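# Shelve labelled cartons on rack boards A and B

## Task

Put each carton on the rack board named on its label, where board A is the top board and board B the bottom one. Every carton must end upright, level, and entirely above its board, inside the raised lip. It may rest on the board or on another carton on that board, if the labels permit stacking. The task fails if any carton drops or slides down by more than a few centimetres, or is crushed.

## Robot and tools

Robot and frame. Two arms, left_arm and right_arm, each ride a carriage on a single floor track that runs along y at x = 0. left_rail always holds the +y carriage and carries left_arm; right_rail carries right_arm. Scene coordinates are in metres and fixed to the table. z = 0 is the table top and +z points up. +x is the direction the arms face, and the table starts at x = 0.17. +y is toward the arms' left, with y = 0 at the middle of the track. Each arm's base sits at x = 0, at y equal to its carriage's position_m, z = 0.04.

Hands. right_arm has a right hand and left_arm has a mirrored left hand. Each hand has three fingers (index, middle, ring) and a thumb. The hand point's axes are: +z along the straight fingers toward the tips, +y out of the palm face, and +x across the palm. On the right hand +x points away from the thumb; on the left hand it points toward the thumb. A rigid mast behind the wrist on the palm side can strike objects. Fingertips have rubber caps.

execute_actions(actions, cameras). This runs a list of actions in order. An action can hold "rows" (1 to 15 rows), "steps" (1 to 450 control steps of 1/30 s each, default 15), "until", and rail commands. Every row is 48 numbers, each in [-1, 1]. The first 24 belong to the left arm and the next 24 to the right arm. Each 24-number block is laid out as follows:
- dx, dy, dz, rx, ry, rz: an offset, not a pose. It is measured from that arm's Hand target as it stood at the start of the action, in that Hand target's own axes. 1.0 means 0.6 m for the first three and 180 degrees for the rotation vector rx, ry, rz. Every row counts from the same start, so repeating an offset in a later action moves the arm further. All zeros re-requests the current Hand target.
- index_mcp, index_abd, index_pip, index_dip, middle_… (same four), ring_… (same four), thumb_cmc, thumb_axl, thumb_mcp, thumb_ipl: absolute hinge goals, scaled between each hinge's end stops. Toward -1 curls the fingers toward the palm and swings the thumb in front of the palm. Straight is about +0.75 for _mcp, +0.58 for _pip, +0.70 for _dip, 0 for _abd, +0.71 for thumb_cmc and +0.68 for thumb_axl.
- current_limit: -1 to +1 maps to 0 to 550 mA. It starts at +0.4.
- speed: finger speed, (speed+1)/2 of 8.5 rad/s. It starts at -0.6.
A zero in a hand slot is a real goal. To leave a hand as it is, resend its hand_goal, hand_current_limit and hand_speed. After the last row, the arm keeps heading to that row's target. For gentle motion, ramp the offsets by about 0.01 per row.

Rails. Send {"left_rail": {"position_m": …}} or the same under right_rail, with optional speed_m_s (0.01 to 1) and acceleration_factor (0.1 to 1). position_m is an absolute carriage position: -0.8 to 1.5 for left_rail and -1.5 to 0.8 for right_rail. {"stop": true} brakes a carriage. After sending a position, wait with an action such as {"steps": n, "until": {"left_rail": {"position_status": ["!=", "moving"]}}}. Keep the two carriages at least 0.78 m apart. An arm's target moves along with its carriage. An out-of-range value makes the whole call refused.

move(target, speed, blend, stop_force, zero, blocking, cameras). This drives each hand point in a straight line. target is one 48-number row, or up to 15 rows, with the same offset meaning as above; every row in the list counts from the same Hand targets. speed is in m/s, 0.002 to 3.2, default 0.25. blend is a corner-rounding distance in m. stop_force is 4 to 120 N and ends an arm's path when its wrist sensor feels that much push; it cannot be used with blocking=false. Leave stop_force out when pulling away from a contact. The result adds a move: line such as done, off_target, held or fault.

Other tools:
- wait(seconds 0 to 10) lets the scene run.
- stop brakes a running move.
- zoom_image(camera, region [x0,y0,x1,y1], at most 504×504) enlarges part of the newest image from cam_high, cam_low, cam_left_wrist or cam_right_wrist.
- zero_wrist_force(arm) re-zeroes that arm's wrist sensor.
- finished_scene(scene) ends the scene for good. Call it only when every carton is resting correctly and will stay put.

Results. Each hand point's end_effector_position and quaternion are in the scene frame. Hand target is the base for the next offsets. Joint positions list the rail first, then six joints. Wrist force and torque are in the hand's axes. The hand lines are:
- hand_goal, hand_measured and hand_current_ma: one value per motor.
- hand_state: moving, goal, blocked or overload.
Rail fields are position_m, position_status and position_answer. position_status is one of moving, done, contact_stop, time_out, stopped, stopped_with_arm, stopped_for_other_arm or stopped_for_other_carriage; not_taken means resend. Images come back when actions is empty or when cameras are requested.

Things to avoid:
- Dropping a carton, releasing it while it moves, slamming it or squeezing it flat.
- Anything leaving the table.
- Arms touching each other, including one hand gripping the other.
- Pushing past firm contact. The arms are stiff: about 150 N, or the joint torque limits (wrist joints near 37 N m), triggers a 10 s fault stop.
- Keeping finger motors at 495 mA or more for 5 s, which shuts them down.
- Motors reaching 85 °C from long holds or stretched reaches.
- Paths that pass close to an arm's own base.
Rotation commands are clipped to 32 degrees from the current orientation at each step.

Each tool is called as name(argument=value, ...) on one line, values as JSON.

## Session

execute_actions(actions=[], cameras=["all"])

Scene clock: 0.00 s.
left_arm: end_effector_position=(+0.3781, +0.6938, +0.6699) hand_goal=(+0.754, +0.000, +0.576, +0.696, +0.754, +0.000, +0.576, +0.696, +0.754, +0.000, +0.576, +0.696, +0.714, +0.678, +0.226, +0.168) hand_measured=(+0.754, +0.000, +0.576, +0.696, +0.754, +0.000, +0.576, +0.696, +0.754, +0.000, +0.576, +0.696, +0.714, +0.678, +0.226, +0.168) hand_current_ma=(+0, +0, +0, +0, +0, +0, +0, +0, +0, +0, +0, +0, +0, +0, +0, +0) hand_state=(goal, goal, goal, goal, goal, goal, goal, goal, goal, goal, goal, goal, goal, goal, goal, goal) hand_current_limit=0.40 hand_speed=-0.60 end_effector_quat_wxyz=(+0.000, +1.000, +0.000, +0.000) | right_arm: end_effector_position=(+0.3781, -0.5362, +0.6699) hand_goal=(+0.754, +0.000, +0.576, +0.696, +0.754, +0.000, +0.576, +0.696, +0.754, +0.000, +0.576, +0.696, +0.714, +0.678, +0.226, +0.168) hand_measured=(+0.754, +0.000, +0.576, +0.696, +0.754, +0.000, +0.576, +0.696, +0.754, +0.000, +0.576, +0.696, +0.714, +0.678, +0.226, +0.168) hand_current_ma=(+0, +0, +0, +0, +0, +0, +0, +0, +0, +0, +0, +0, +0, +0, +0, +0) hand_state=(goal, goal, goal, goal, goal, goal, goal, goal, goal, goal, goal, goal, goal, goal, goal, goal) hand_current_limit=0.40 hand_speed=-0.60 end_effector_quat_wxyz=(+0.000, +0.000, +1.000, +0.000)
Joint positions: left_arm=[0.7 -0.28 -1.775 1.606 1.739 1.571 -1.851] | right_arm=[-0.7 -0.281 -1.775 1.606 1.739 1.571 1.29]
Joint velocities: within noise
Joint torques (N m): no reading
Motor temperatures (°C): left_arm=[30 23 29 31 36 34] | right_arm=[27 24 26 34 32 33]
Wrist force (N): no reading
Wrist torque (N m): no reading
Wrist force, peak (N): no reading
Hand target: left_arm +0.3781, +0.6938, +0.6699; +0.000, +1.000, +0.000, +0.000 | right_arm +0.3781, -0.5362, +0.6699; +0.000, +0.000, +1.000, +0.000
left_rail: position_m=0.700 position_status=done
right_rail: position_m=-0.700 position_status=done

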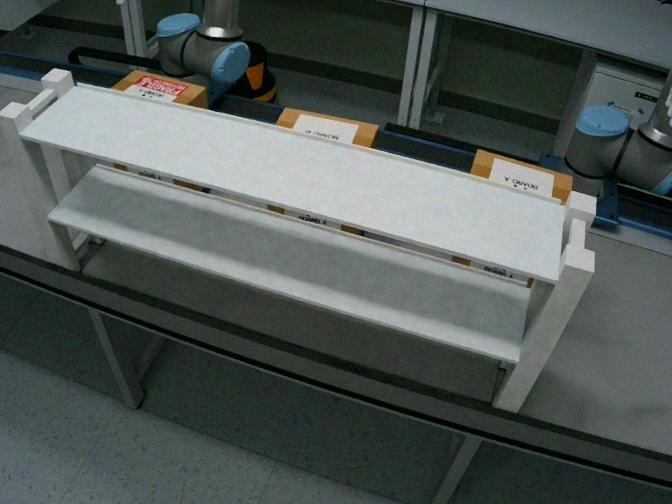

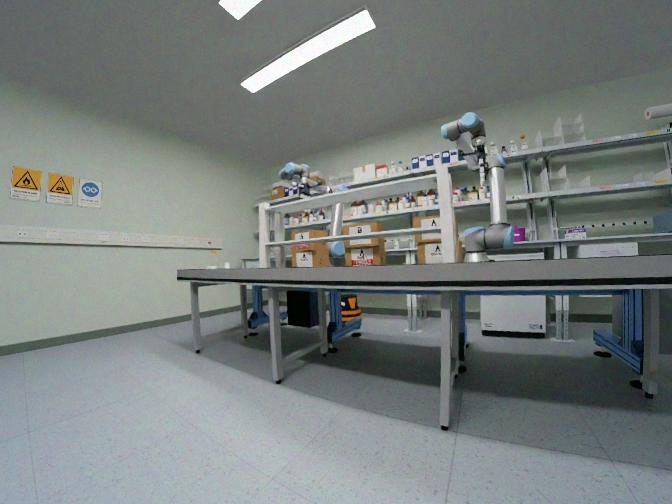

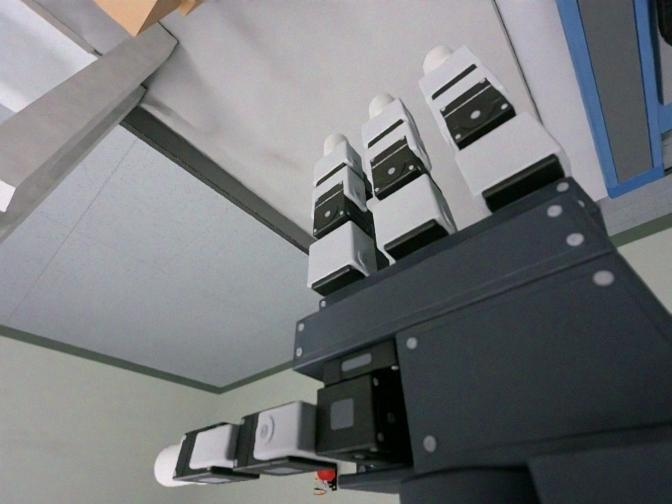

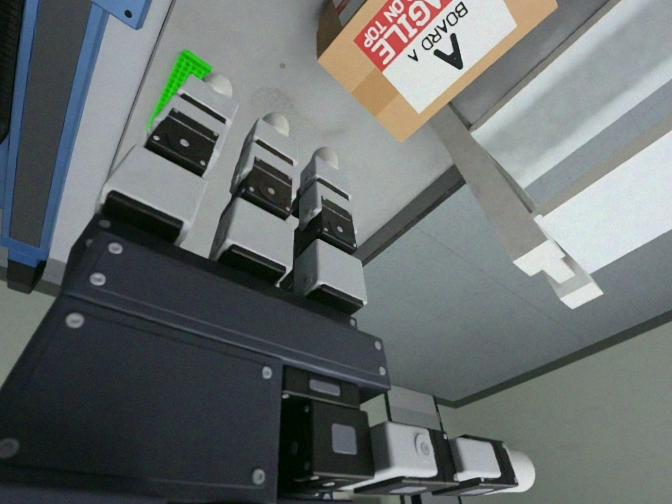

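zoom_image(camera="cam_high", region=[0, 30, 330, 280])

zoom_image(camera="cam_high", region=[250, 80, 600, 330])

zoom_image(camera="cam_low", region=[240, 100, 540, 300])

zoom_image(camera="cam_right_wrist", region=[300, 0, 672, 320])

zoom_image(camera="cam_left_wrist", region=[0, 0, 400, 300])

Scaled by 1.527 from the camera's 672x504 image, which has a finer 960x720 frame.

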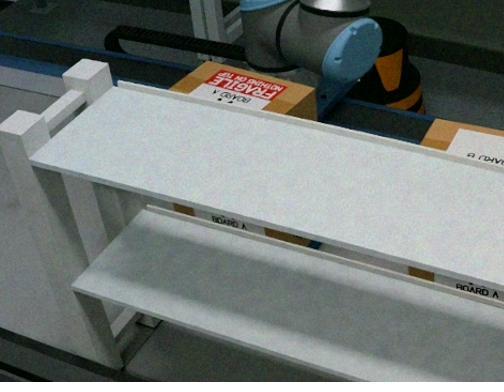

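Scaled by 1.440 from the camera's 672x504 image, which has a finer 960x720 frame.

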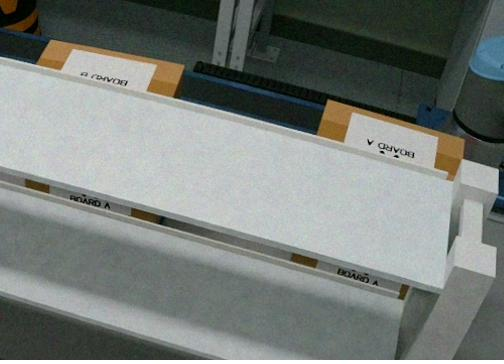

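Scaled by 1.680 from the camera's 672x504 image, which has a finer 960x720 frame.

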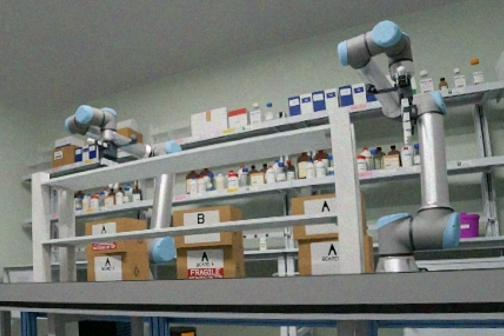

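Scaled by 1.355 from the camera's 672x504 image, which has a finer 960x720 frame.

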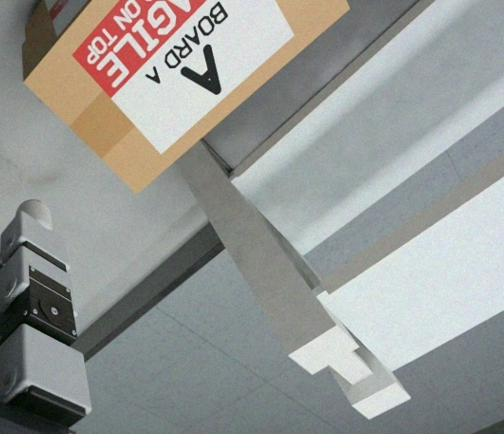

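Scaled by 1.260 from the camera's 672x504 image, which has a finer 960x720 frame.

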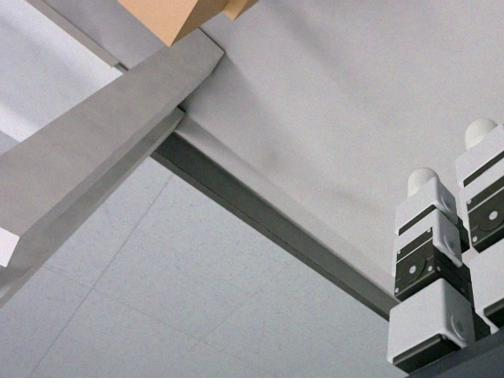

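execute_actions(actions=[{"right_rail": {"position_m": -0.4, "speed_m_s": 0.4, "acceleration_factor": 0.5}, "steps": 150, "until": {"right_rail": {"position_status": ["!=", "moving"]}}}], cameras=["cam_right_wrist"])

execute_actions(actions=[{"right_rail": {"position_m": -0.1}, "steps": 150, "until": {"right_rail": {"position_status": ["!=", "moving"]}}}], cameras=["cam_right_wrist", "cam_high"])

Scene clock: 25.40 s.
left_arm: end_effector_position=(+0.3781, +0.6938, +0.6699) hand_goal=(+0.754, +0.000, +0.576, +0.696, +0.754, +0.000, +0.576, +0.696, +0.754, +0.000, +0.576, +0.696, +0.714, +0.678, +0.226, +0.168) hand_measured=(+0.754, +0.000, +0.576, +0.696, +0.754, +0.000, +0.576, +0.696, +0.754, +0.000, +0.576, +0.696, +0.714, +0.678, +0.224, +0.168) hand_current_ma=(+0, +0, +0, +0, +0, +0, +0, +0, +0, +0, +0, +0, +0, +0, +0, +0) hand_state=(goal, goal, goal, goal, goal, goal, goal, goal, goal, goal, goal, goal, goal, goal, goal, goal) hand_current_limit=0.40 hand_speed=-0.60 end_effector_quat_wxyz=(+0.000, +1.000, +0.000, +0.000) | right_arm: end_effector_position=(+0.3781, -0.2362, +0.6699) hand_goal=(+0.754, +0.000, +0.576, +0.696, +0.754, +0.000, +0.576, +0.696, +0.754, +0.000, +0.576, +0.696, +0.714, +0.678, +0.226, +0.168) hand_measured=(+0.754, +0.000, +0.576, +0.696, +0.754, +0.000, +0.576, +0.696, +0.754, +0.000, +0.576, +0.696, +0.714, +0.678, +0.224, +0.168) hand_current_ma=(+0, +0, +0, +0, +0, +0, +0, +0, +0, +0, +0, +0, +0, +0, +0, +0) hand_state=(goal, goal, goal, goal, goal, goal, goal, goal, goal, goal, goal, goal, goal, goal, goal, goal) hand_current_limit=0.40 hand_speed=-0.60 end_effector_quat_wxyz=(+0.000, +0.000, +1.000, +0.000)
Joint positions: left_arm=[0.7 -0.28 -1.775 1.606 1.739 1.571 -1.851] | right_arm=[-0.4 -0.281 -1.775 1.606 1.739 1.571 1.29]
Joint torques (N m): left_arm=[-2.55 -19.27 -36.22 4.06 -0.3 0.04] | right_arm=[-0.9 -20.37 -37.65 3.94 0.22 0.1]
Wrist force (N): left_arm=[-0.2 -0.5 -0.2] | right_arm=[0.4 -0.2 1.0]
Wrist torque (N m): left_arm=[-0.05 0.01 0.00] | right_arm=[-0.10 -0.07 0.02]
Wrist force, peak (N): left_arm=[0.3 -0.7 0.3] | right_arm=[0.2 1.1 0.5]
Hand target: left_arm +0.3781, +0.6938, +0.6699; +0.000, +1.000, +0.000, +0.000 | right_arm +0.3781, -0.2362, +0.6699; +0.000, +0.000, +1.000, +0.000
left_rail: position_m=0.700 position_status=done
right_rail: position_m=-0.400 speed_m_s=0.40 position_status=done
Images, in order (width x height): cam_right_wrist 672x504.

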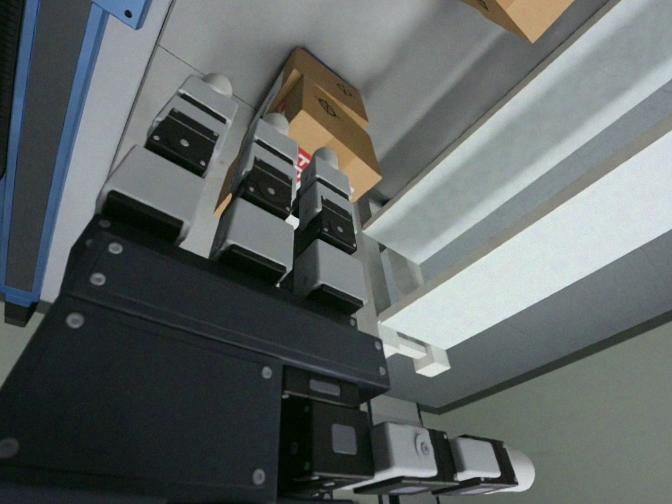

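Scene clock: 27.30 s.
left_arm: end_effector_position=(+0.3781, +0.6938, +0.6699) hand_goal=(+0.754, +0.000, +0.576, +0.696, +0.754, +0.000, +0.576, +0.696, +0.754, +0.000, +0.576, +0.696, +0.714, +0.678, +0.226, +0.168) hand_measured=(+0.754, +0.000, +0.576, +0.696, +0.754, +0.000, +0.576, +0.696, +0.754, +0.000, +0.576, +0.696, +0.714, +0.678, +0.224, +0.168) hand_current_ma=(+0, +0, +0, +0, +0, +0, +0, +0, +0, +0, +0, +0, +0, +0, +0, +0) hand_state=(goal, goal, goal, goal, goal, goal, goal, goal, goal, goal, goal, goal, goal, goal, goal, goal) hand_current_limit=0.40 hand_speed=-0.60 end_effector_quat_wxyz=(+0.000, +1.000, +0.000, +0.000) | right_arm: end_effector_position=(+0.3781, +0.0638, +0.6699) hand_goal=(+0.754, +0.000, +0.576, +0.696, +0.754, +0.000, +0.576, +0.696, +0.754, +0.000, +0.576, +0.696, +0.714, +0.678, +0.226, +0.168) hand_measured=(+0.754, +0.000, +0.576, +0.696, +0.754, +0.000, +0.576, +0.696, +0.754, +0.000, +0.576, +0.696, +0.714, +0.678, +0.224, +0.168) hand_current_ma=(+0, +0, +0, +0, +0, +0, +0, +0, +0, +0, +0, +0, +0, +0, +0, +0) hand_state=(goal, goal, goal, goal, goal, goal, goal, goal, goal, goal, goal, goal, goal, goal, goal, goal) hand_current_limit=0.40 hand_speed=-0.60 end_effector_quat_wxyz=(+0.000, +0.000, +1.000, +0.000)
Joint positions: left_arm=[0.7 -0.28 -1.775 1.606 1.739 1.571 -1.851] | right_arm=[-0.1 -0.281 -1.775 1.606 1.739 1.571 1.29]
Joint torques (N m): left_arm=[-2.21 -18.7 -36 4.13 -0.12 0.04] | right_arm=[-0.86 -19.99 -37.43 4.11 0.11 0.05]
Wrist force (N): left_arm=[-0.2 -0.6 0.0] | right_arm=[-0.3 -0.3 0.4]
Wrist torque (N m): left_arm=[-0.09 0.01 0.00] | right_arm=[-0.07 0.03 -0.04]
Wrist force, peak (N): left_arm=[0.2 -0.6 0.0] | right_arm=[0.3 -0.4 0.8]
Hand target: left_arm +0.3781, +0.6938, +0.6699; +0.000, +1.000, +0.000, +0.000 | right_arm +0.3781, +0.0638, +0.6699; +0.000, +0.000, +1.000, +0.000
left_rail: position_m=0.700 position_status=done
right_rail: position_m=-0.100 speed_m_s=0.40 position_status=done
Images, in order (width x height): cam_high 672x504, cam_right_wrist 672x504.

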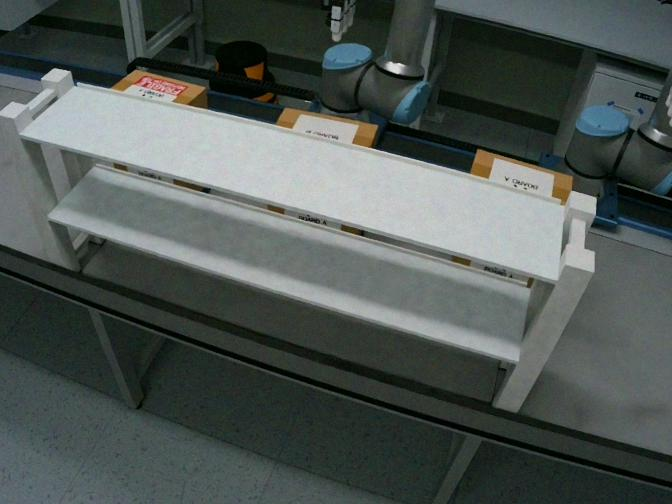

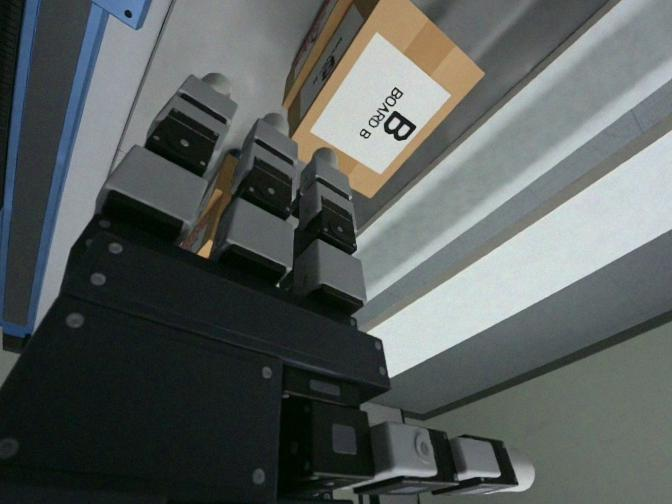

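zoom_image(camera="cam_right_wrist", region=[180, 0, 672, 420])

Scaled by 1.024 from the camera's 672x504 image, which has a finer 960x720 frame.

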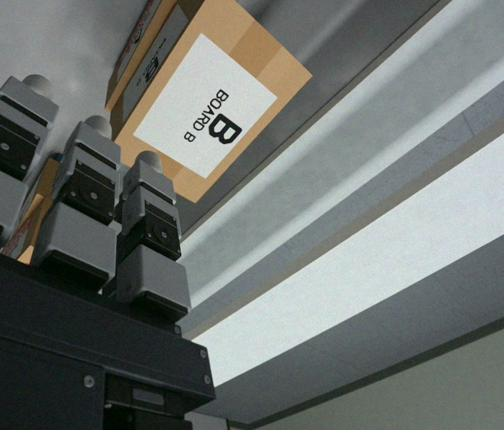

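execute_actions(actions=[{"right_rail": {"position_m": -0.4}, "steps": 150, "until": {"right_rail": {"position_status": ["!=", "moving"]}}}], cameras=["cam_right_wrist"])

zoom_image(camera="cam_right_wrist", region=[180, 0, 480, 225])

zoom_image(camera="cam_right_wrist", region=[330, 180, 672, 430])

execute_actions(actions=[{"right_rail": {"position_m": -0.55}, "steps": 150, "until": {"right_rail": {"position_status": ["!=", "moving"]}}}], cameras=["cam_right_wrist"])

zoom_image(camera="cam_right_wrist", region=[230, 0, 550, 240])

zoom_image(camera="cam_right_wrist", region=[380, 80, 672, 320])

Scene clock: 32.17 s.
left_arm: end_effector_position=(+0.3781, +0.6938, +0.6699) hand_goal=(+0.754, +0.000, +0.576, +0.696, +0.754, +0.000, +0.576, +0.696, +0.754, +0.000, +0.576, +0.696, +0.714, +0.678, +0.226, +0.168) hand_measured=(+0.754, +0.000, +0.576, +0.696, +0.754, +0.000, +0.576, +0.696, +0.754, +0.000, +0.576, +0.696, +0.714, +0.678, +0.224, +0.168) hand_current_ma=(+0, +0, +0, +0, +0, +0, +0, +0, +0, +0, +0, +0, +0, +0, +0, +0) hand_state=(goal, goal, goal, goal, goal, goal, goal, goal, goal, goal, goal, goal, goal, goal, goal, goal) hand_current_limit=0.40 hand_speed=-0.60 end_effector_quat_wxyz=(+0.000, +1.000, +0.000, +0.000) | right_arm: end_effector_position=(+0.3781, -0.2361, +0.6699) hand_goal=(+0.754, +0.000, +0.576, +0.696, +0.754, +0.000, +0.576, +0.696, +0.754, +0.000, +0.576, +0.696, +0.714, +0.678, +0.226, +0.168) hand_measured=(+0.754, +0.000, +0.576, +0.696, +0.754, +0.000, +0.576, +0.696, +0.754, +0.000, +0.576, +0.696, +0.714, +0.678, +0.224, +0.168) hand_current_ma=(+0, +0, +0, +0, +0, +0, +0, +0, +0, +0, +0, +0, +0, +0, +0, +0) hand_state=(goal, goal, goal, goal, goal, goal, goal, goal, goal, goal, goal, goal, goal, goal, goal, goal) hand_current_limit=0.40 hand_speed=-0.60 end_effector_quat_wxyz=(+0.000, +0.000, +1.000, +0.000)
Joint positions: left_arm=[0.7 -0.28 -1.775 1.606 1.739 1.571 -1.851] | right_arm=[-0.4 -0.281 -1.775 1.606 1.739 1.571 1.29]
Joint torques (N m): left_arm=[-2.55 -17.91 -36.22 4.18 -0.23 0.26] | right_arm=[-0.48 -19.24 -37.42 3.84 0.18 0.13]
Wrist force (N): left_arm=[0.1 -0.1 -0.1] | right_arm=[-0.1 0.2 0.6]
Wrist torque (N m): left_arm=[-0.01 -0.02 0.01] | right_arm=[-0.03 0.00 -0.01]
Wrist force, peak (N): left_arm=[0.5 -0.6 0.1] | right_arm=[0.3 1.3 0.6]
Hand target: left_arm +0.3781, +0.6938, +0.6699; +0.000, +1.000, +0.000, +0.000 | right_arm +0.3781, -0.2361, +0.6699; +0.000, +0.000, +1.000, +0.000
left_rail: position_m=0.700 position_status=done
right_rail: position_m=-0.400 speed_m_s=0.40 position_status=done
Images, in order (width x height): cam_right_wrist 672x504.

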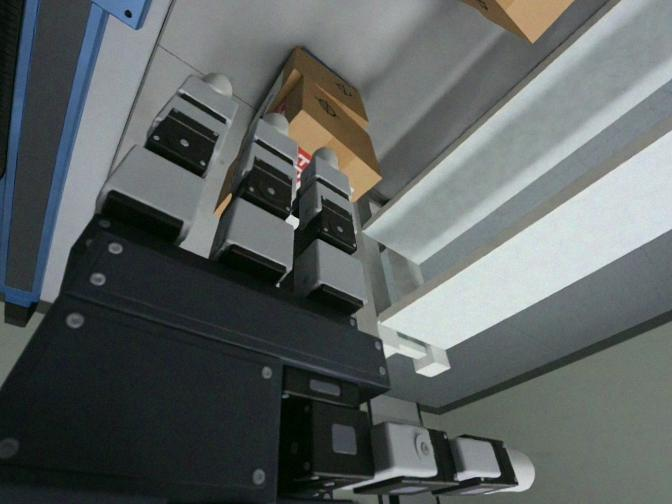

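Scaled by 1.680 from the camera's 672x504 image, which has a finer 960x720 frame.

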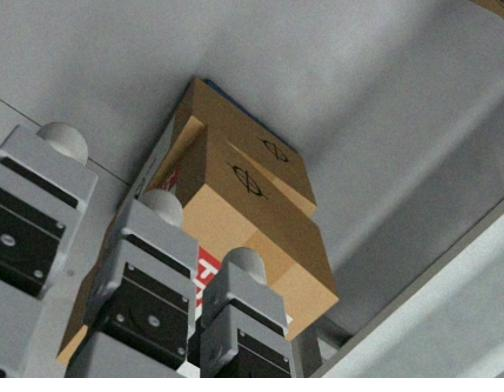

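Scaled by 1.474 from the camera's 672x504 image, which has a finer 960x720 frame.

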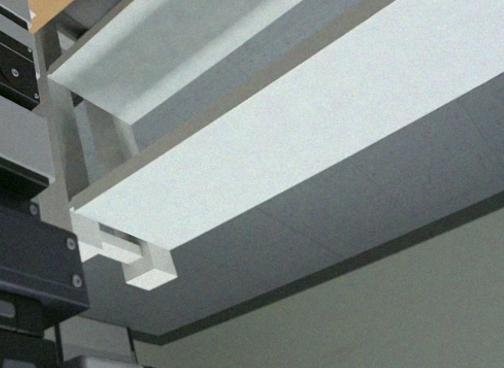

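Scene clock: 33.60 s.
left_arm: end_effector_position=(+0.3781, +0.6938, +0.6699) hand_goal=(+0.754, +0.000, +0.576, +0.696, +0.754, +0.000, +0.576, +0.696, +0.754, +0.000, +0.576, +0.696, +0.714, +0.678, +0.226, +0.168) hand_measured=(+0.754, +0.000, +0.576, +0.696, +0.754, +0.000, +0.576, +0.696, +0.754, +0.000, +0.576, +0.696, +0.714, +0.678, +0.224, +0.168) hand_current_ma=(+0, +0, +0, +0, +0, +0, +0, +0, +0, +0, +0, +0, +0, +0, +0, +0) hand_state=(goal, goal, goal, goal, goal, goal, goal, goal, goal, goal, goal, goal, goal, goal, goal, goal) hand_current_limit=0.40 hand_speed=-0.60 end_effector_quat_wxyz=(+0.000, +1.000, +0.000, +0.000) | right_arm: end_effector_position=(+0.3781, -0.3861, +0.6699) hand_goal=(+0.754, +0.000, +0.576, +0.696, +0.754, +0.000, +0.576, +0.696, +0.754, +0.000, +0.576, +0.696, +0.714, +0.678, +0.226, +0.168) hand_measured=(+0.754, +0.000, +0.576, +0.696, +0.754, +0.000, +0.576, +0.696, +0.754, +0.000, +0.576, +0.696, +0.714, +0.678, +0.224, +0.168) hand_current_ma=(+0, +0, +0, +0, +0, +0, +0, +0, +0, +0, +0, +0, +0, +0, +0, +0) hand_state=(goal, goal, goal, goal, goal, goal, goal, goal, goal, goal, goal, goal, goal, goal, goal, goal) hand_current_limit=0.40 hand_speed=-0.60 end_effector_quat_wxyz=(+0.000, +0.000, +1.000, +0.000)
Joint positions: left_arm=[0.7 -0.28 -1.775 1.606 1.739 1.571 -1.851] | right_arm=[-0.55 -0.281 -1.775 1.606 1.739 1.571 1.29]
Joint torques (N m): left_arm=[-2.44 -18.39 -35.99 4.09 -0.29 0.01] | right_arm=[-1.05 -19.48 -38.04 4.02 0.08 0.35]
Wrist force (N): left_arm=[0.4 -0.2 0.1] | right_arm=[-0.1 0.4 0.5]
Wrist torque (N m): left_arm=[-0.04 -0.06 0.05] | right_arm=[0.01 0.00 0.01]
Wrist force, peak (N): left_arm=[0.2 -0.6 0.2] | right_arm=[0.3 0.9 0.4]
Hand target: left_arm +0.3781, +0.6938, +0.6699; +0.000, +1.000, +0.000, +0.000 | right_arm +0.3781, -0.3861, +0.6699; +0.000, +0.000, +1.000, +0.000
left_rail: position_m=0.700 position_status=done
right_rail: position_m=-0.550 speed_m_s=0.40 position_status=done
Images, in order (width x height): cam_right_wrist 672x504.

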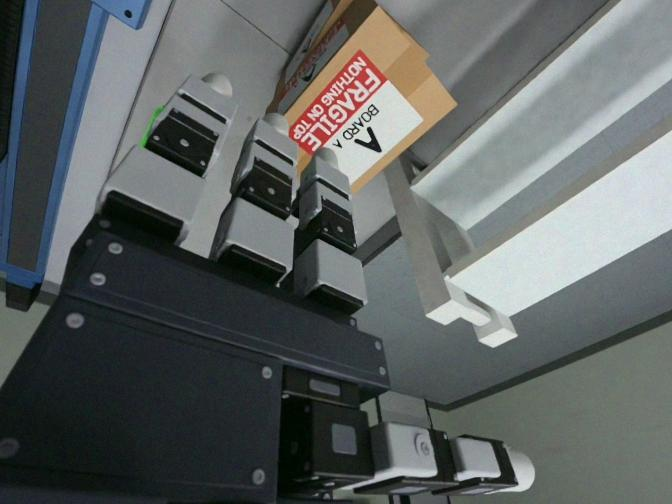

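Scaled by 1.575 from the camera's 672x504 image, which has a finer 960x720 frame.

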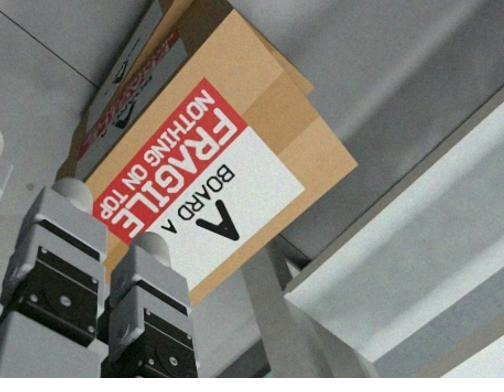

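Scaled by 1.726 from the camera's 672x504 image, which has a finer 960x720 frame.

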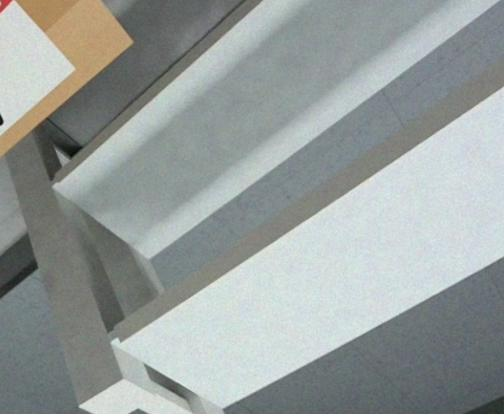

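execute_actions(actions=[{"left_rail": {"position_m": 1.5, "speed_m_s": 0.5, "acceleration_factor": 0.5}, "steps": 200, "until": {"left_rail": {"position_status": ["!=", "moving"]}}}], cameras=[])

execute_actions(actions=[{"right_rail": {"position_m": 0.05, "speed_m_s": 0.5}, "steps": 200, "until": {"right_rail": {"position_status": ["!=", "moving"]}}}], cameras=["cam_right_wrist"])

zoom_image(camera="cam_right_wrist", region=[180, 0, 560, 240])

execute_actions(actions=[{"right_rail": {"position_m": 0.35}, "steps": 200, "until": {"right_rail": {"position_status": ["!=", "moving"]}}}], cameras=["cam_right_wrist"])

zoom_image(camera="cam_right_wrist", region=[180, 0, 672, 300])

execute_actions(actions=[{"right_rail": {"position_m": 0.5}, "steps": 200, "until": {"right_rail": {"position_status": ["!=", "moving"]}}}], cameras=["cam_right_wrist"])

zoom_image(camera="cam_right_wrist", region=[180, 0, 672, 300])

execute_actions(actions=[{"right_rail": {"position_m": 0.68}, "steps": 200, "until": {"right_rail": {"position_status": ["!=", "moving"]}}}], cameras=["cam_right_wrist"])

zoom_image(camera="cam_right_wrist", region=[180, 0, 672, 300])

Scene clock: 41.60 s.
left_arm: end_effector_position=(+0.3781, +1.4936, +0.6699) hand_goal=(+0.754, +0.000, +0.576, +0.696, +0.754, +0.000, +0.576, +0.696, +0.754, +0.000, +0.576, +0.696, +0.714, +0.678, +0.226, +0.168) hand_measured=(+0.754, +0.000, +0.576, +0.696, +0.754, +0.000, +0.576, +0.696, +0.754, +0.000, +0.576, +0.696, +0.714, +0.678, +0.224, +0.168) hand_current_ma=(+0, +0, +0, +0, +0, +0, +0, +0, +0, +0, +0, +0, +0, +0, +0, +0) hand_state=(goal, goal, goal, goal, goal, goal, goal, goal, goal, goal, goal, goal, goal, goal, goal, goal) hand_current_limit=0.40 hand_speed=-0.60 end_effector_quat_wxyz=(+0.000, +1.000, +0.000, +0.000) | right_arm: end_effector_position=(+0.3781, -0.3862, +0.6699) hand_goal=(+0.754, +0.000, +0.576, +0.696, +0.754, +0.000, +0.576, +0.696, +0.754, +0.000, +0.576, +0.696, +0.714, +0.678, +0.226, +0.168) hand_measured=(+0.754, +0.000, +0.576, +0.696, +0.754, +0.000, +0.576, +0.696, +0.754, +0.000, +0.576, +0.696, +0.714, +0.678, +0.224, +0.168) hand_current_ma=(+0, +0, +0, +0, +0, +0, +0, +0, +0, +0, +0, +0, +0, +0, +0, +0) hand_state=(goal, goal, goal, goal, goal, goal, goal, goal, goal, goal, goal, goal, goal, goal, goal, goal) hand_current_limit=0.40 hand_speed=-0.60 end_effector_quat_wxyz=(+0.000, +0.000, +1.000, +0.000)
Joint positions: left_arm=[1.5 -0.28 -1.775 1.606 1.739 1.571 -1.851] | right_arm=[-0.55 -0.281 -1.775 1.606 1.739 1.571 1.29]
Joint torques (N m): left_arm=[-3.34 -17.35 -36.05 4.24 -0.26 0.05] | right_arm=[0.03 -19.94 -37.6 3.8 0.22 0.17]
Wrist force (N): left_arm=[-0.1 -0.4 -0.1] | right_arm=[0.4 -0.2 0.4]
Wrist torque (N m): left_arm=[-0.05 0.00 0.01] | right_arm=[-0.05 -0.07 0.04]
Wrist force, peak (N): left_arm=[0.2 -1.0 0.2] | right_arm=[0.1 -0.1 0.9]
Hand target: left_arm +0.3781, +1.4936, +0.6699; +0.000, +1.000, +0.000, +0.000 | right_arm +0.3781, -0.3862, +0.6699; +0.000, +0.000, +1.000, +0.000
left_rail: position_m=1.500 speed_m_s=0.50 position_status=done
right_rail: position_m=-0.550 speed_m_s=0.40 position_status=done
No camera images: "cameras" was empty.

Scene clock: 44.20 s.
left_arm: end_effector_position=(+0.3781, +1.4936, +0.6699) hand_goal=(+0.754, +0.000, +0.576, +0.696, +0.754, +0.000, +0.576, +0.696, +0.754, +0.000, +0.576, +0.696, +0.714, +0.678, +0.226, +0.168) hand_measured=(+0.754, +0.000, +0.576, +0.696, +0.754, +0.000, +0.576, +0.696, +0.754, +0.000, +0.576, +0.696, +0.714, +0.678, +0.224, +0.168) hand_current_ma=(+0, +0, +0, +0, +0, +0, +0, +0, +0, +0, +0, +0, +0, +0, +0, +0) hand_state=(goal, goal, goal, goal, goal, goal, goal, goal, goal, goal, goal, goal, goal, goal, goal, goal) hand_current_limit=0.40 hand_speed=-0.60 end_effector_quat_wxyz=(+0.000, +1.000, +0.000, +0.000) | right_arm: end_effector_position=(+0.3781, +0.2138, +0.6699) hand_goal=(+0.754, +0.000, +0.576, +0.696, +0.754, +0.000, +0.576, +0.696, +0.754, +0.000, +0.576, +0.696, +0.714, +0.678, +0.226, +0.168) hand_measured=(+0.754, +0.000, +0.576, +0.696, +0.754, +0.000, +0.576, +0.696, +0.754, +0.000, +0.576, +0.696, +0.714, +0.678, +0.224, +0.168) hand_current_ma=(+0, +0, +0, +0, +0, +0, +0, +0, +0, +0, +0, +0, +0, +0, +0, +0) hand_state=(goal, goal, goal, goal, goal, goal, goal, goal, goal, goal, goal, goal, goal, goal, goal, goal) hand_current_limit=0.40 hand_speed=-0.60 end_effector_quat_wxyz=(+0.000, +0.000, +1.000, +0.000)
Joint positions: left_arm=[1.5 -0.28 -1.775 1.606 1.739 1.571 -1.851] | right_arm=[0.05 -0.281 -1.775 1.606 1.739 1.571 1.29]
Joint torques (N m): left_arm=[-1.94 -18.21 -35.77 4.11 -0.42 0.12] | right_arm=[-0.91 -19.22 -37.07 3.83 0.19 0.06]
Wrist force (N): left_arm=[0.3 -0.3 0.0] | right_arm=[0.1 -0.3 0.4]
Wrist torque (N m): left_arm=[-0.03 -0.05 0.04] | right_arm=[-0.07 -0.01 -0.01]
Wrist force, peak (N): left_arm=[0.1 -0.6 0.3] | right_arm=[0.2 -1.5 0.5]
Hand target: left_arm +0.3781, +1.4936, +0.6699; +0.000, +1.000, +0.000, +0.000 | right_arm +0.3781, +0.2138, +0.6699; +0.000, +0.000, +1.000, +0.000
left_rail: position_m=1.500 speed_m_s=0.50 position_status=done
right_rail: position_m=0.050 speed_m_s=0.50 position_status=done
Images, in order (width x height): cam_right_wrist 672x504.

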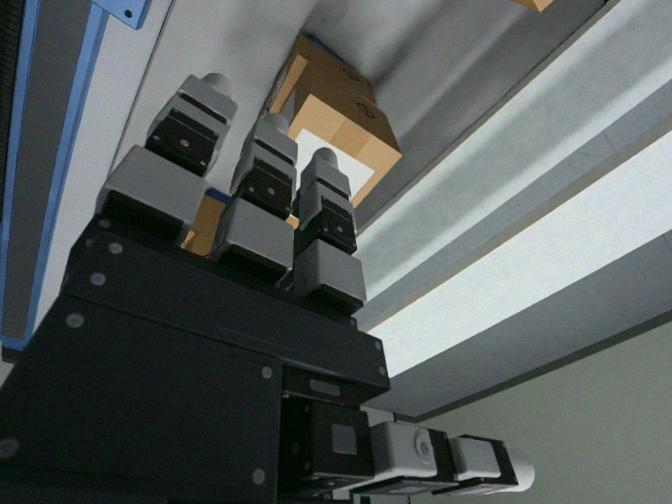

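Scaled by 1.326 from the camera's 672x504 image, which has a finer 960x720 frame.

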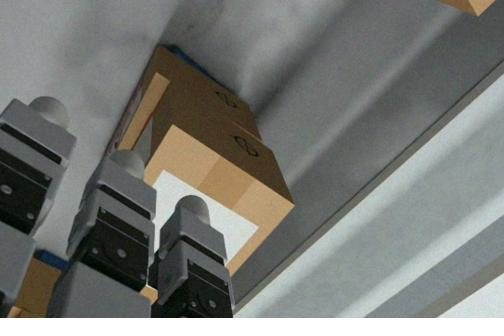

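Scene clock: 46.10 s.
left_arm: end_effector_position=(+0.3781, +1.4936, +0.6699) hand_goal=(+0.754, +0.000, +0.576, +0.696, +0.754, +0.000, +0.576, +0.696, +0.754, +0.000, +0.576, +0.696, +0.714, +0.678, +0.226, +0.168) hand_measured=(+0.754, +0.000, +0.576, +0.696, +0.754, +0.000, +0.576, +0.696, +0.754, +0.000, +0.576, +0.696, +0.714, +0.678, +0.224, +0.168) hand_current_ma=(+0, +0, +0, +0, +0, +0, +0, +0, +0, +0, +0, +0, +0, +0, +0, +0) hand_state=(goal, goal, goal, goal, goal, goal, goal, goal, goal, goal, goal, goal, goal, goal, goal, goal) hand_current_limit=0.40 hand_speed=-0.60 end_effector_quat_wxyz=(+0.000, +1.000, +0.000, +0.000) | right_arm: end_effector_position=(+0.3781, +0.5138, +0.6699) hand_goal=(+0.754, +0.000, +0.576, +0.696, +0.754, +0.000, +0.576, +0.696, +0.754, +0.000, +0.576, +0.696, +0.714, +0.678, +0.226, +0.168) hand_measured=(+0.754, +0.000, +0.576, +0.696, +0.754, +0.000, +0.576, +0.696, +0.754, +0.000, +0.576, +0.696, +0.714, +0.678, +0.224, +0.168) hand_current_ma=(+0, +0, +0, +0, +0, +0, +0, +0, +0, +0, +0, +0, +0, +0, +0, +0) hand_state=(goal, goal, goal, goal, goal, goal, goal, goal, goal, goal, goal, goal, goal, goal, goal, goal) hand_current_limit=0.40 hand_speed=-0.60 end_effector_quat_wxyz=(+0.000, +0.000, +1.000, +0.000)
Joint positions: left_arm=[1.5 -0.28 -1.775 1.606 1.739 1.571 -1.851] | right_arm=[0.35 -0.281 -1.775 1.606 1.739 1.571 1.29]
Joint torques (N m): left_arm=[-2.09 -18.08 -36.21 4.06 -0.2 0.15] | right_arm=[-0.52 -20.4 -37.26 3.96 -0.01 0.03]
Wrist force (N): left_arm=[0.0 -0.6 -0.4] | right_arm=[0.4 -0.1 0.5]
Wrist torque (N m): left_arm=[-0.05 -0.01 0.01] | right_arm=[-0.05 -0.05 0.03]
Wrist force, peak (N): left_arm=[0.0 -0.6 -0.4] | right_arm=[0.7 -1.1 0.4]
Hand target: left_arm +0.3781, +1.4936, +0.6699; +0.000, +1.000, +0.000, +0.000 | right_arm +0.3781, +0.5138, +0.6699; +0.000, +0.000, +1.000, +0.000
left_rail: position_m=1.500 speed_m_s=0.50 position_status=done
right_rail: position_m=0.350 speed_m_s=0.50 position_status=done
Images, in order (width x height): cam_right_wrist 672x504.

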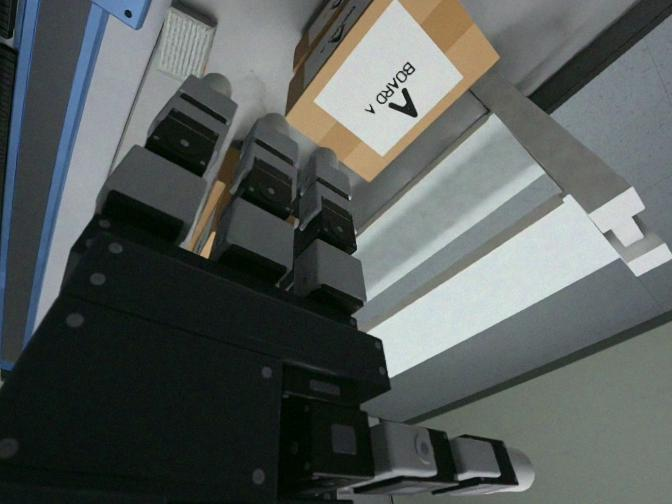

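Scaled by 1.024 from the camera's 672x504 image, which has a finer 960x720 frame.

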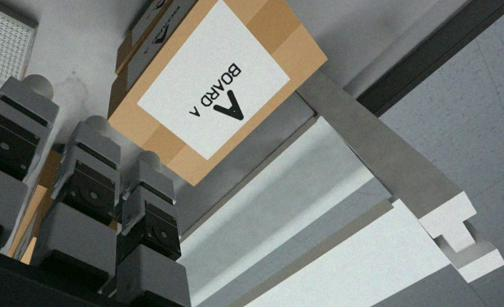

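Scene clock: 47.53 s.
left_arm: end_effector_position=(+0.3781, +1.4936, +0.6699) hand_goal=(+0.754, +0.000, +0.576, +0.696, +0.754, +0.000, +0.576, +0.696, +0.754, +0.000, +0.576, +0.696, +0.714, +0.678, +0.226, +0.168) hand_measured=(+0.754, +0.000, +0.576, +0.696, +0.754, +0.000, +0.576, +0.696, +0.754, +0.000, +0.576, +0.696, +0.714, +0.678, +0.224, +0.168) hand_current_ma=(+0, +0, +0, +0, +0, +0, +0, +0, +0, +0, +0, +0, +0, +0, +0, +0) hand_state=(goal, goal, goal, goal, goal, goal, goal, goal, goal, goal, goal, goal, goal, goal, goal, goal) hand_current_limit=0.40 hand_speed=-0.60 end_effector_quat_wxyz=(+0.000, +1.000, +0.000, +0.000) | right_arm: end_effector_position=(+0.3781, +0.6638, +0.6699) hand_goal=(+0.754, +0.000, +0.576, +0.696, +0.754, +0.000, +0.576, +0.696, +0.754, +0.000, +0.576, +0.696, +0.714, +0.678, +0.226, +0.168) hand_measured=(+0.754, +0.000, +0.576, +0.696, +0.754, +0.000, +0.576, +0.696, +0.754, +0.000, +0.576, +0.696, +0.714, +0.678, +0.224, +0.168) hand_current_ma=(+0, +0, +0, +0, +0, +0, +0, +0, +0, +0, +0, +0, +0, +0, +0, +0) hand_state=(goal, goal, goal, goal, goal, goal, goal, goal, goal, goal, goal, goal, goal, goal, goal, goal) hand_current_limit=0.40 hand_speed=-0.60 end_effector_quat_wxyz=(+0.000, +0.000, +1.000, +0.000)
Joint positions: left_arm=[1.5 -0.28 -1.775 1.606 1.739 1.571 -1.851] | right_arm=[0.5 -0.281 -1.775 1.606 1.739 1.571 1.29]
Joint torques (N m): left_arm=[-1.73 -19.59 -36.45 4.22 -0.26 0.1] | right_arm=[0.03 -20.23 -37.44 3.93 0.12 0.25]
Wrist force (N): left_arm=[0.0 -0.2 0.1] | right_arm=[0.6 0.0 0.3]
Wrist torque (N m): left_arm=[-0.03 0.00 0.01] | right_arm=[-0.02 -0.08 0.05]
Wrist force, peak (N): left_arm=[0.1 -0.7 0.2] | right_arm=[0.0 1.2 0.4]
Hand target: left_arm +0.3781, +1.4936, +0.6699; +0.000, +1.000, +0.000, +0.000 | right_arm +0.3781, +0.6638, +0.6699; +0.000, +0.000, +1.000, +0.000
left_rail: position_m=1.500 speed_m_s=0.50 position_status=done
right_rail: position_m=0.500 speed_m_s=0.50 position_status=done
Images, in order (width x height): cam_right_wrist 672x504.

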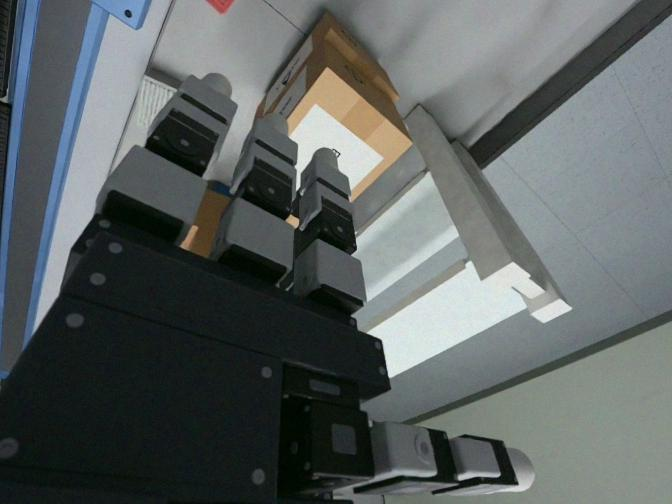

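Scaled by 1.024 from the camera's 672x504 image, which has a finer 960x720 frame.

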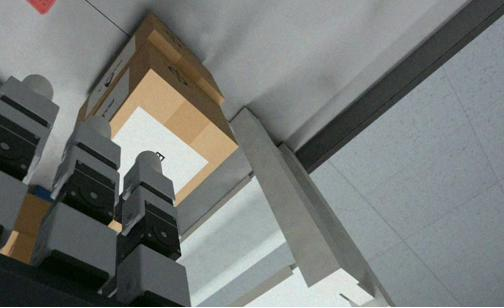

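Scene clock: 49.07 s.
left_arm: end_effector_position=(+0.3781, +1.4936, +0.6699) hand_goal=(+0.754, +0.000, +0.576, +0.696, +0.754, +0.000, +0.576, +0.696, +0.754, +0.000, +0.576, +0.696, +0.714, +0.678, +0.226, +0.168) hand_measured=(+0.754, +0.000, +0.576, +0.696, +0.754, +0.000, +0.576, +0.696, +0.754, +0.000, +0.576, +0.696, +0.714, +0.678, +0.224, +0.168) hand_current_ma=(+0, +0, +0, +0, +0, +0, +0, +0, +0, +0, +0, +0, +0, +0, +0, +0) hand_state=(goal, goal, goal, goal, goal, goal, goal, goal, goal, goal, goal, goal, goal, goal, goal, goal) hand_current_limit=0.40 hand_speed=-0.60 end_effector_quat_wxyz=(+0.000, +1.000, +0.000, +0.000) | right_arm: end_effector_position=(+0.3781, +0.8438, +0.6699) hand_goal=(+0.754, +0.000, +0.576, +0.696, +0.754, +0.000, +0.576, +0.696, +0.754, +0.000, +0.576, +0.696, +0.714, +0.678, +0.226, +0.168) hand_measured=(+0.754, +0.000, +0.576, +0.696, +0.754, +0.000, +0.576, +0.696, +0.754, +0.000, +0.576, +0.696, +0.714, +0.678, +0.224, +0.168) hand_current_ma=(+0, +0, +0, +0, +0, +0, +0, +0, +0, +0, +0, +0, +0, +0, +0, +0) hand_state=(goal, goal, goal, goal, goal, goal, goal, goal, goal, goal, goal, goal, goal, goal, goal, goal) hand_current_limit=0.40 hand_speed=-0.60 end_effector_quat_wxyz=(+0.000, +0.000, +1.000, +0.000)
Joint positions: left_arm=[1.5 -0.28 -1.775 1.606 1.739 1.571 -1.851] | right_arm=[0.68 -0.281 -1.775 1.606 1.739 1.571 1.29]
Joint torques (N m): left_arm=[-1.84 -18.36 -35.78 3.98 -0.47 0.08] | right_arm=[0.49 -20.19 -37.25 3.81 0.07 0.16]
Wrist force (N): left_arm=[-0.1 -0.3 0.1] | right_arm=[0.1 0.0 0.2]
Wrist torque (N m): left_arm=[-0.05 0.00 0.00] | right_arm=[-0.02 -0.01 0.01]
Wrist force, peak (N): left_arm=[0.2 -0.7 -0.2] | right_arm=[-0.1 -1.1 0.4]
Hand target: left_arm +0.3781, +1.4936, +0.6699; +0.000, +1.000, +0.000, +0.000 | right_arm +0.3781, +0.8438, +0.6699; +0.000, +0.000, +1.000, +0.000
left_rail: position_m=1.500 speed_m_s=0.50 position_status=done
right_rail: position_m=0.680 speed_m_s=0.50 position_status=done
Images, in order (width x height): cam_right_wrist 672x504.

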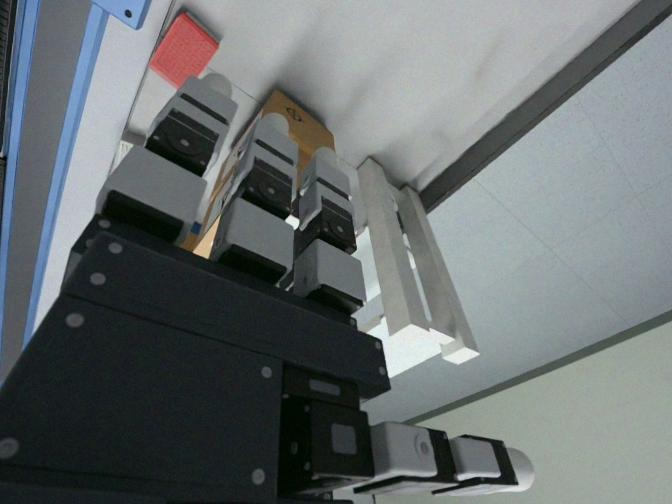

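Scaled by 1.024 from the camera's 672x504 image, which has a finer 960x720 frame.

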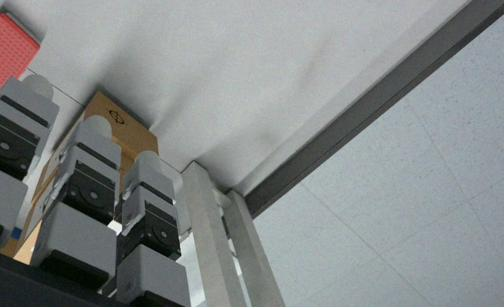

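execute_actions(actions=[], cameras=["cam_low", "cam_high", "cam_left_wrist"])

zoom_image(camera="cam_low", region=[280, 200, 360, 280])

zoom_image(camera="cam_low", region=[335, 200, 395, 280])

zoom_image(camera="cam_low", region=[395, 200, 475, 280])

zoom_image(camera="cam_left_wrist", region=[100, 0, 604, 504])

Scene clock: 64.03 s.
left_arm: end_effector_position=(+0.3781, +1.4936, +0.6699) hand_goal=(+0.754, +0.000, +0.576, +0.696, +0.754, +0.000, +0.576, +0.696, +0.754, +0.000, +0.576, +0.696, +0.714, +0.678, +0.226, +0.168) hand_measured=(+0.754, +0.000, +0.576, +0.696, +0.754, +0.000, +0.576, +0.696, +0.754, +0.000, +0.576, +0.696, +0.714, +0.678, +0.224, +0.168) hand_current_ma=(+0, +0, +0, +0, +0, +0, +0, +0, +0, +0, +0, +0, +0, +0, +0, +0) hand_state=(goal, goal, goal, goal, goal, goal, goal, goal, goal, goal, goal, goal, goal, goal, goal, goal) hand_current_limit=0.40 hand_speed=-0.60 end_effector_quat_wxyz=(+0.000, +1.000, +0.000, +0.000) | right_arm: end_effector_position=(+0.3781, +0.8438, +0.6699) hand_goal=(+0.754, +0.000, +0.576, +0.696, +0.754, +0.000, +0.576, +0.696, +0.754, +0.000, +0.576, +0.696, +0.714, +0.678, +0.226, +0.168) hand_measured=(+0.754, +0.000, +0.576, +0.696, +0.754, +0.000, +0.576, +0.696, +0.754, +0.000, +0.576, +0.696, +0.714, +0.678, +0.224, +0.168) hand_current_ma=(+0, +0, +0, +0, +0, +0, +0, +0, +0, +0, +0, +0, +0, +0, +0, +0) hand_state=(goal, goal, goal, goal, goal, goal, goal, goal, goal, goal, goal, goal, goal, goal, goal, goal) hand_current_limit=0.40 hand_speed=-0.60 end_effector_quat_wxyz=(+0.000, +0.000, +1.000, +0.000)
Joint positions: left_arm=[1.5 -0.28 -1.775 1.606 1.739 1.571 -1.851] | right_arm=[0.68 -0.281 -1.775 1.606 1.739 1.571 1.29]
Joint velocities: within noise
Joint torques (N m): left_arm=[-1.66 -16.77 -35.91 4.16 -0.29 0.03] | right_arm=[-0.18 -19.91 -37.44 3.94 0.4 0.34]
Motor temperatures (°C): left_arm=[30 23 29 31 36 33] | right_arm=[27 24 26 34 32 33]
Wrist force (N): left_arm=[-0.1 -0.3 0.1] | right_arm=[-0.2 -0.2 0.6]
Wrist torque (N m): left_arm=[-0.04 0.00 -0.01] | right_arm=[-0.07 0.02 -0.02]
Wrist force, peak (N): left_arm=[0.6 -0.5 0.0] | right_arm=[0.6 0.5 0.8]
Hand target: left_arm +0.3781, +1.4936, +0.6699; +0.000, +1.000, +0.000, +0.000 | right_arm +0.3781, +0.8438, +0.6699; +0.000, +0.000, +1.000, +0.000
left_rail: position_m=1.500 speed_m_s=0.50 position_status=done
right_rail: position_m=0.680 speed_m_s=0.50 position_status=done
Images, in order (width x height): cam_high 672x504, cam_low 672x504, cam_left_wrist 672x504.

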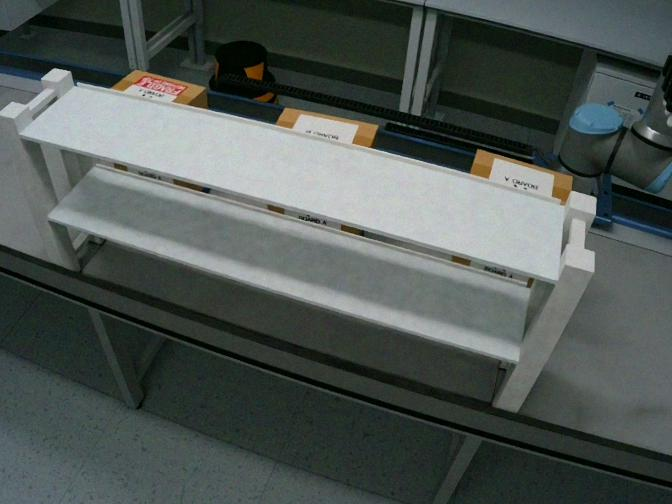

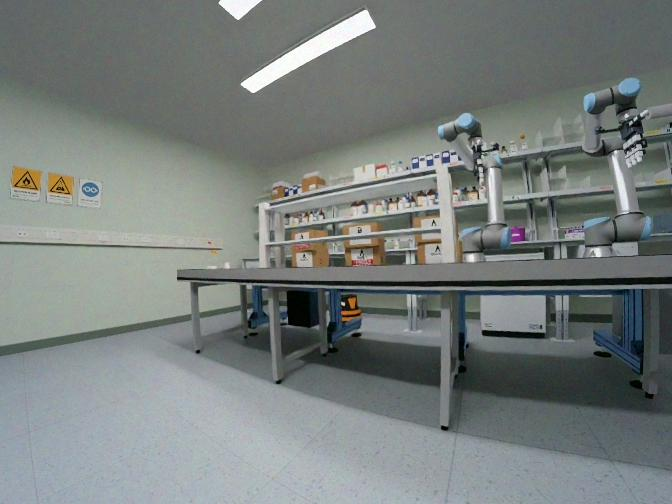

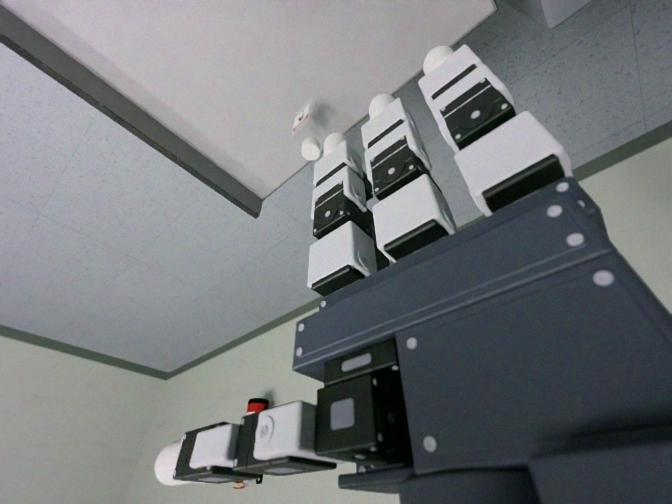

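Scaled by 6.300 from the camera's 672x504 image, which has a finer 960x720 frame.

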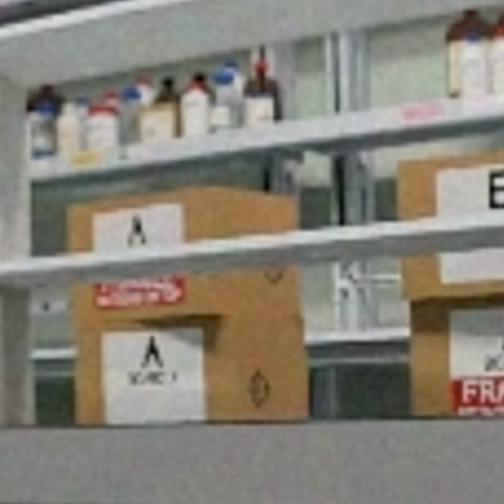

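Scaled by 6.300 from the camera's 672x504 image, which has a finer 960x720 frame.

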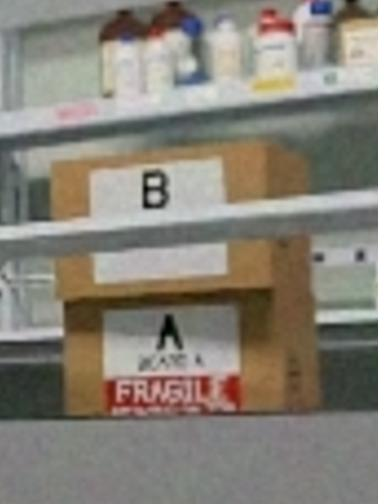

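Scaled by 6.300 from the camera's 672x504 image, which has a finer 960x720 frame.

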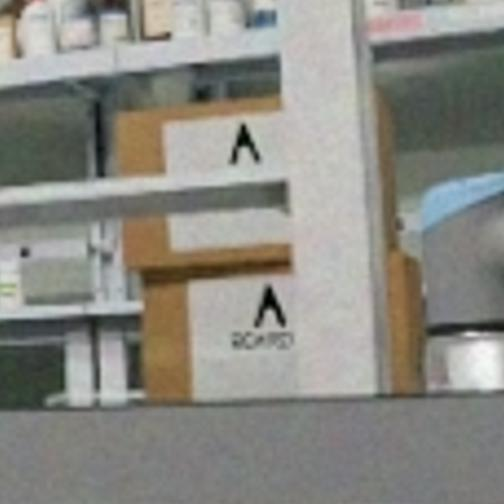

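Scaled by 1.000.

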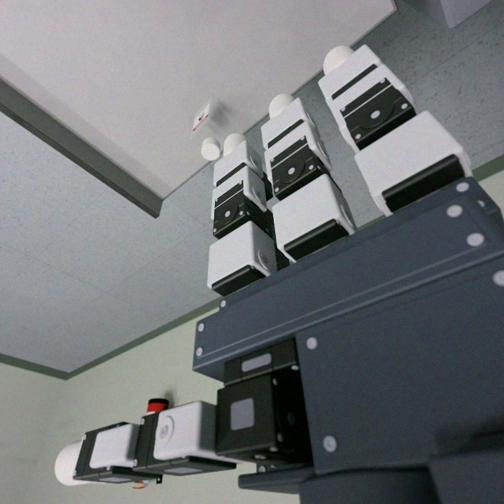

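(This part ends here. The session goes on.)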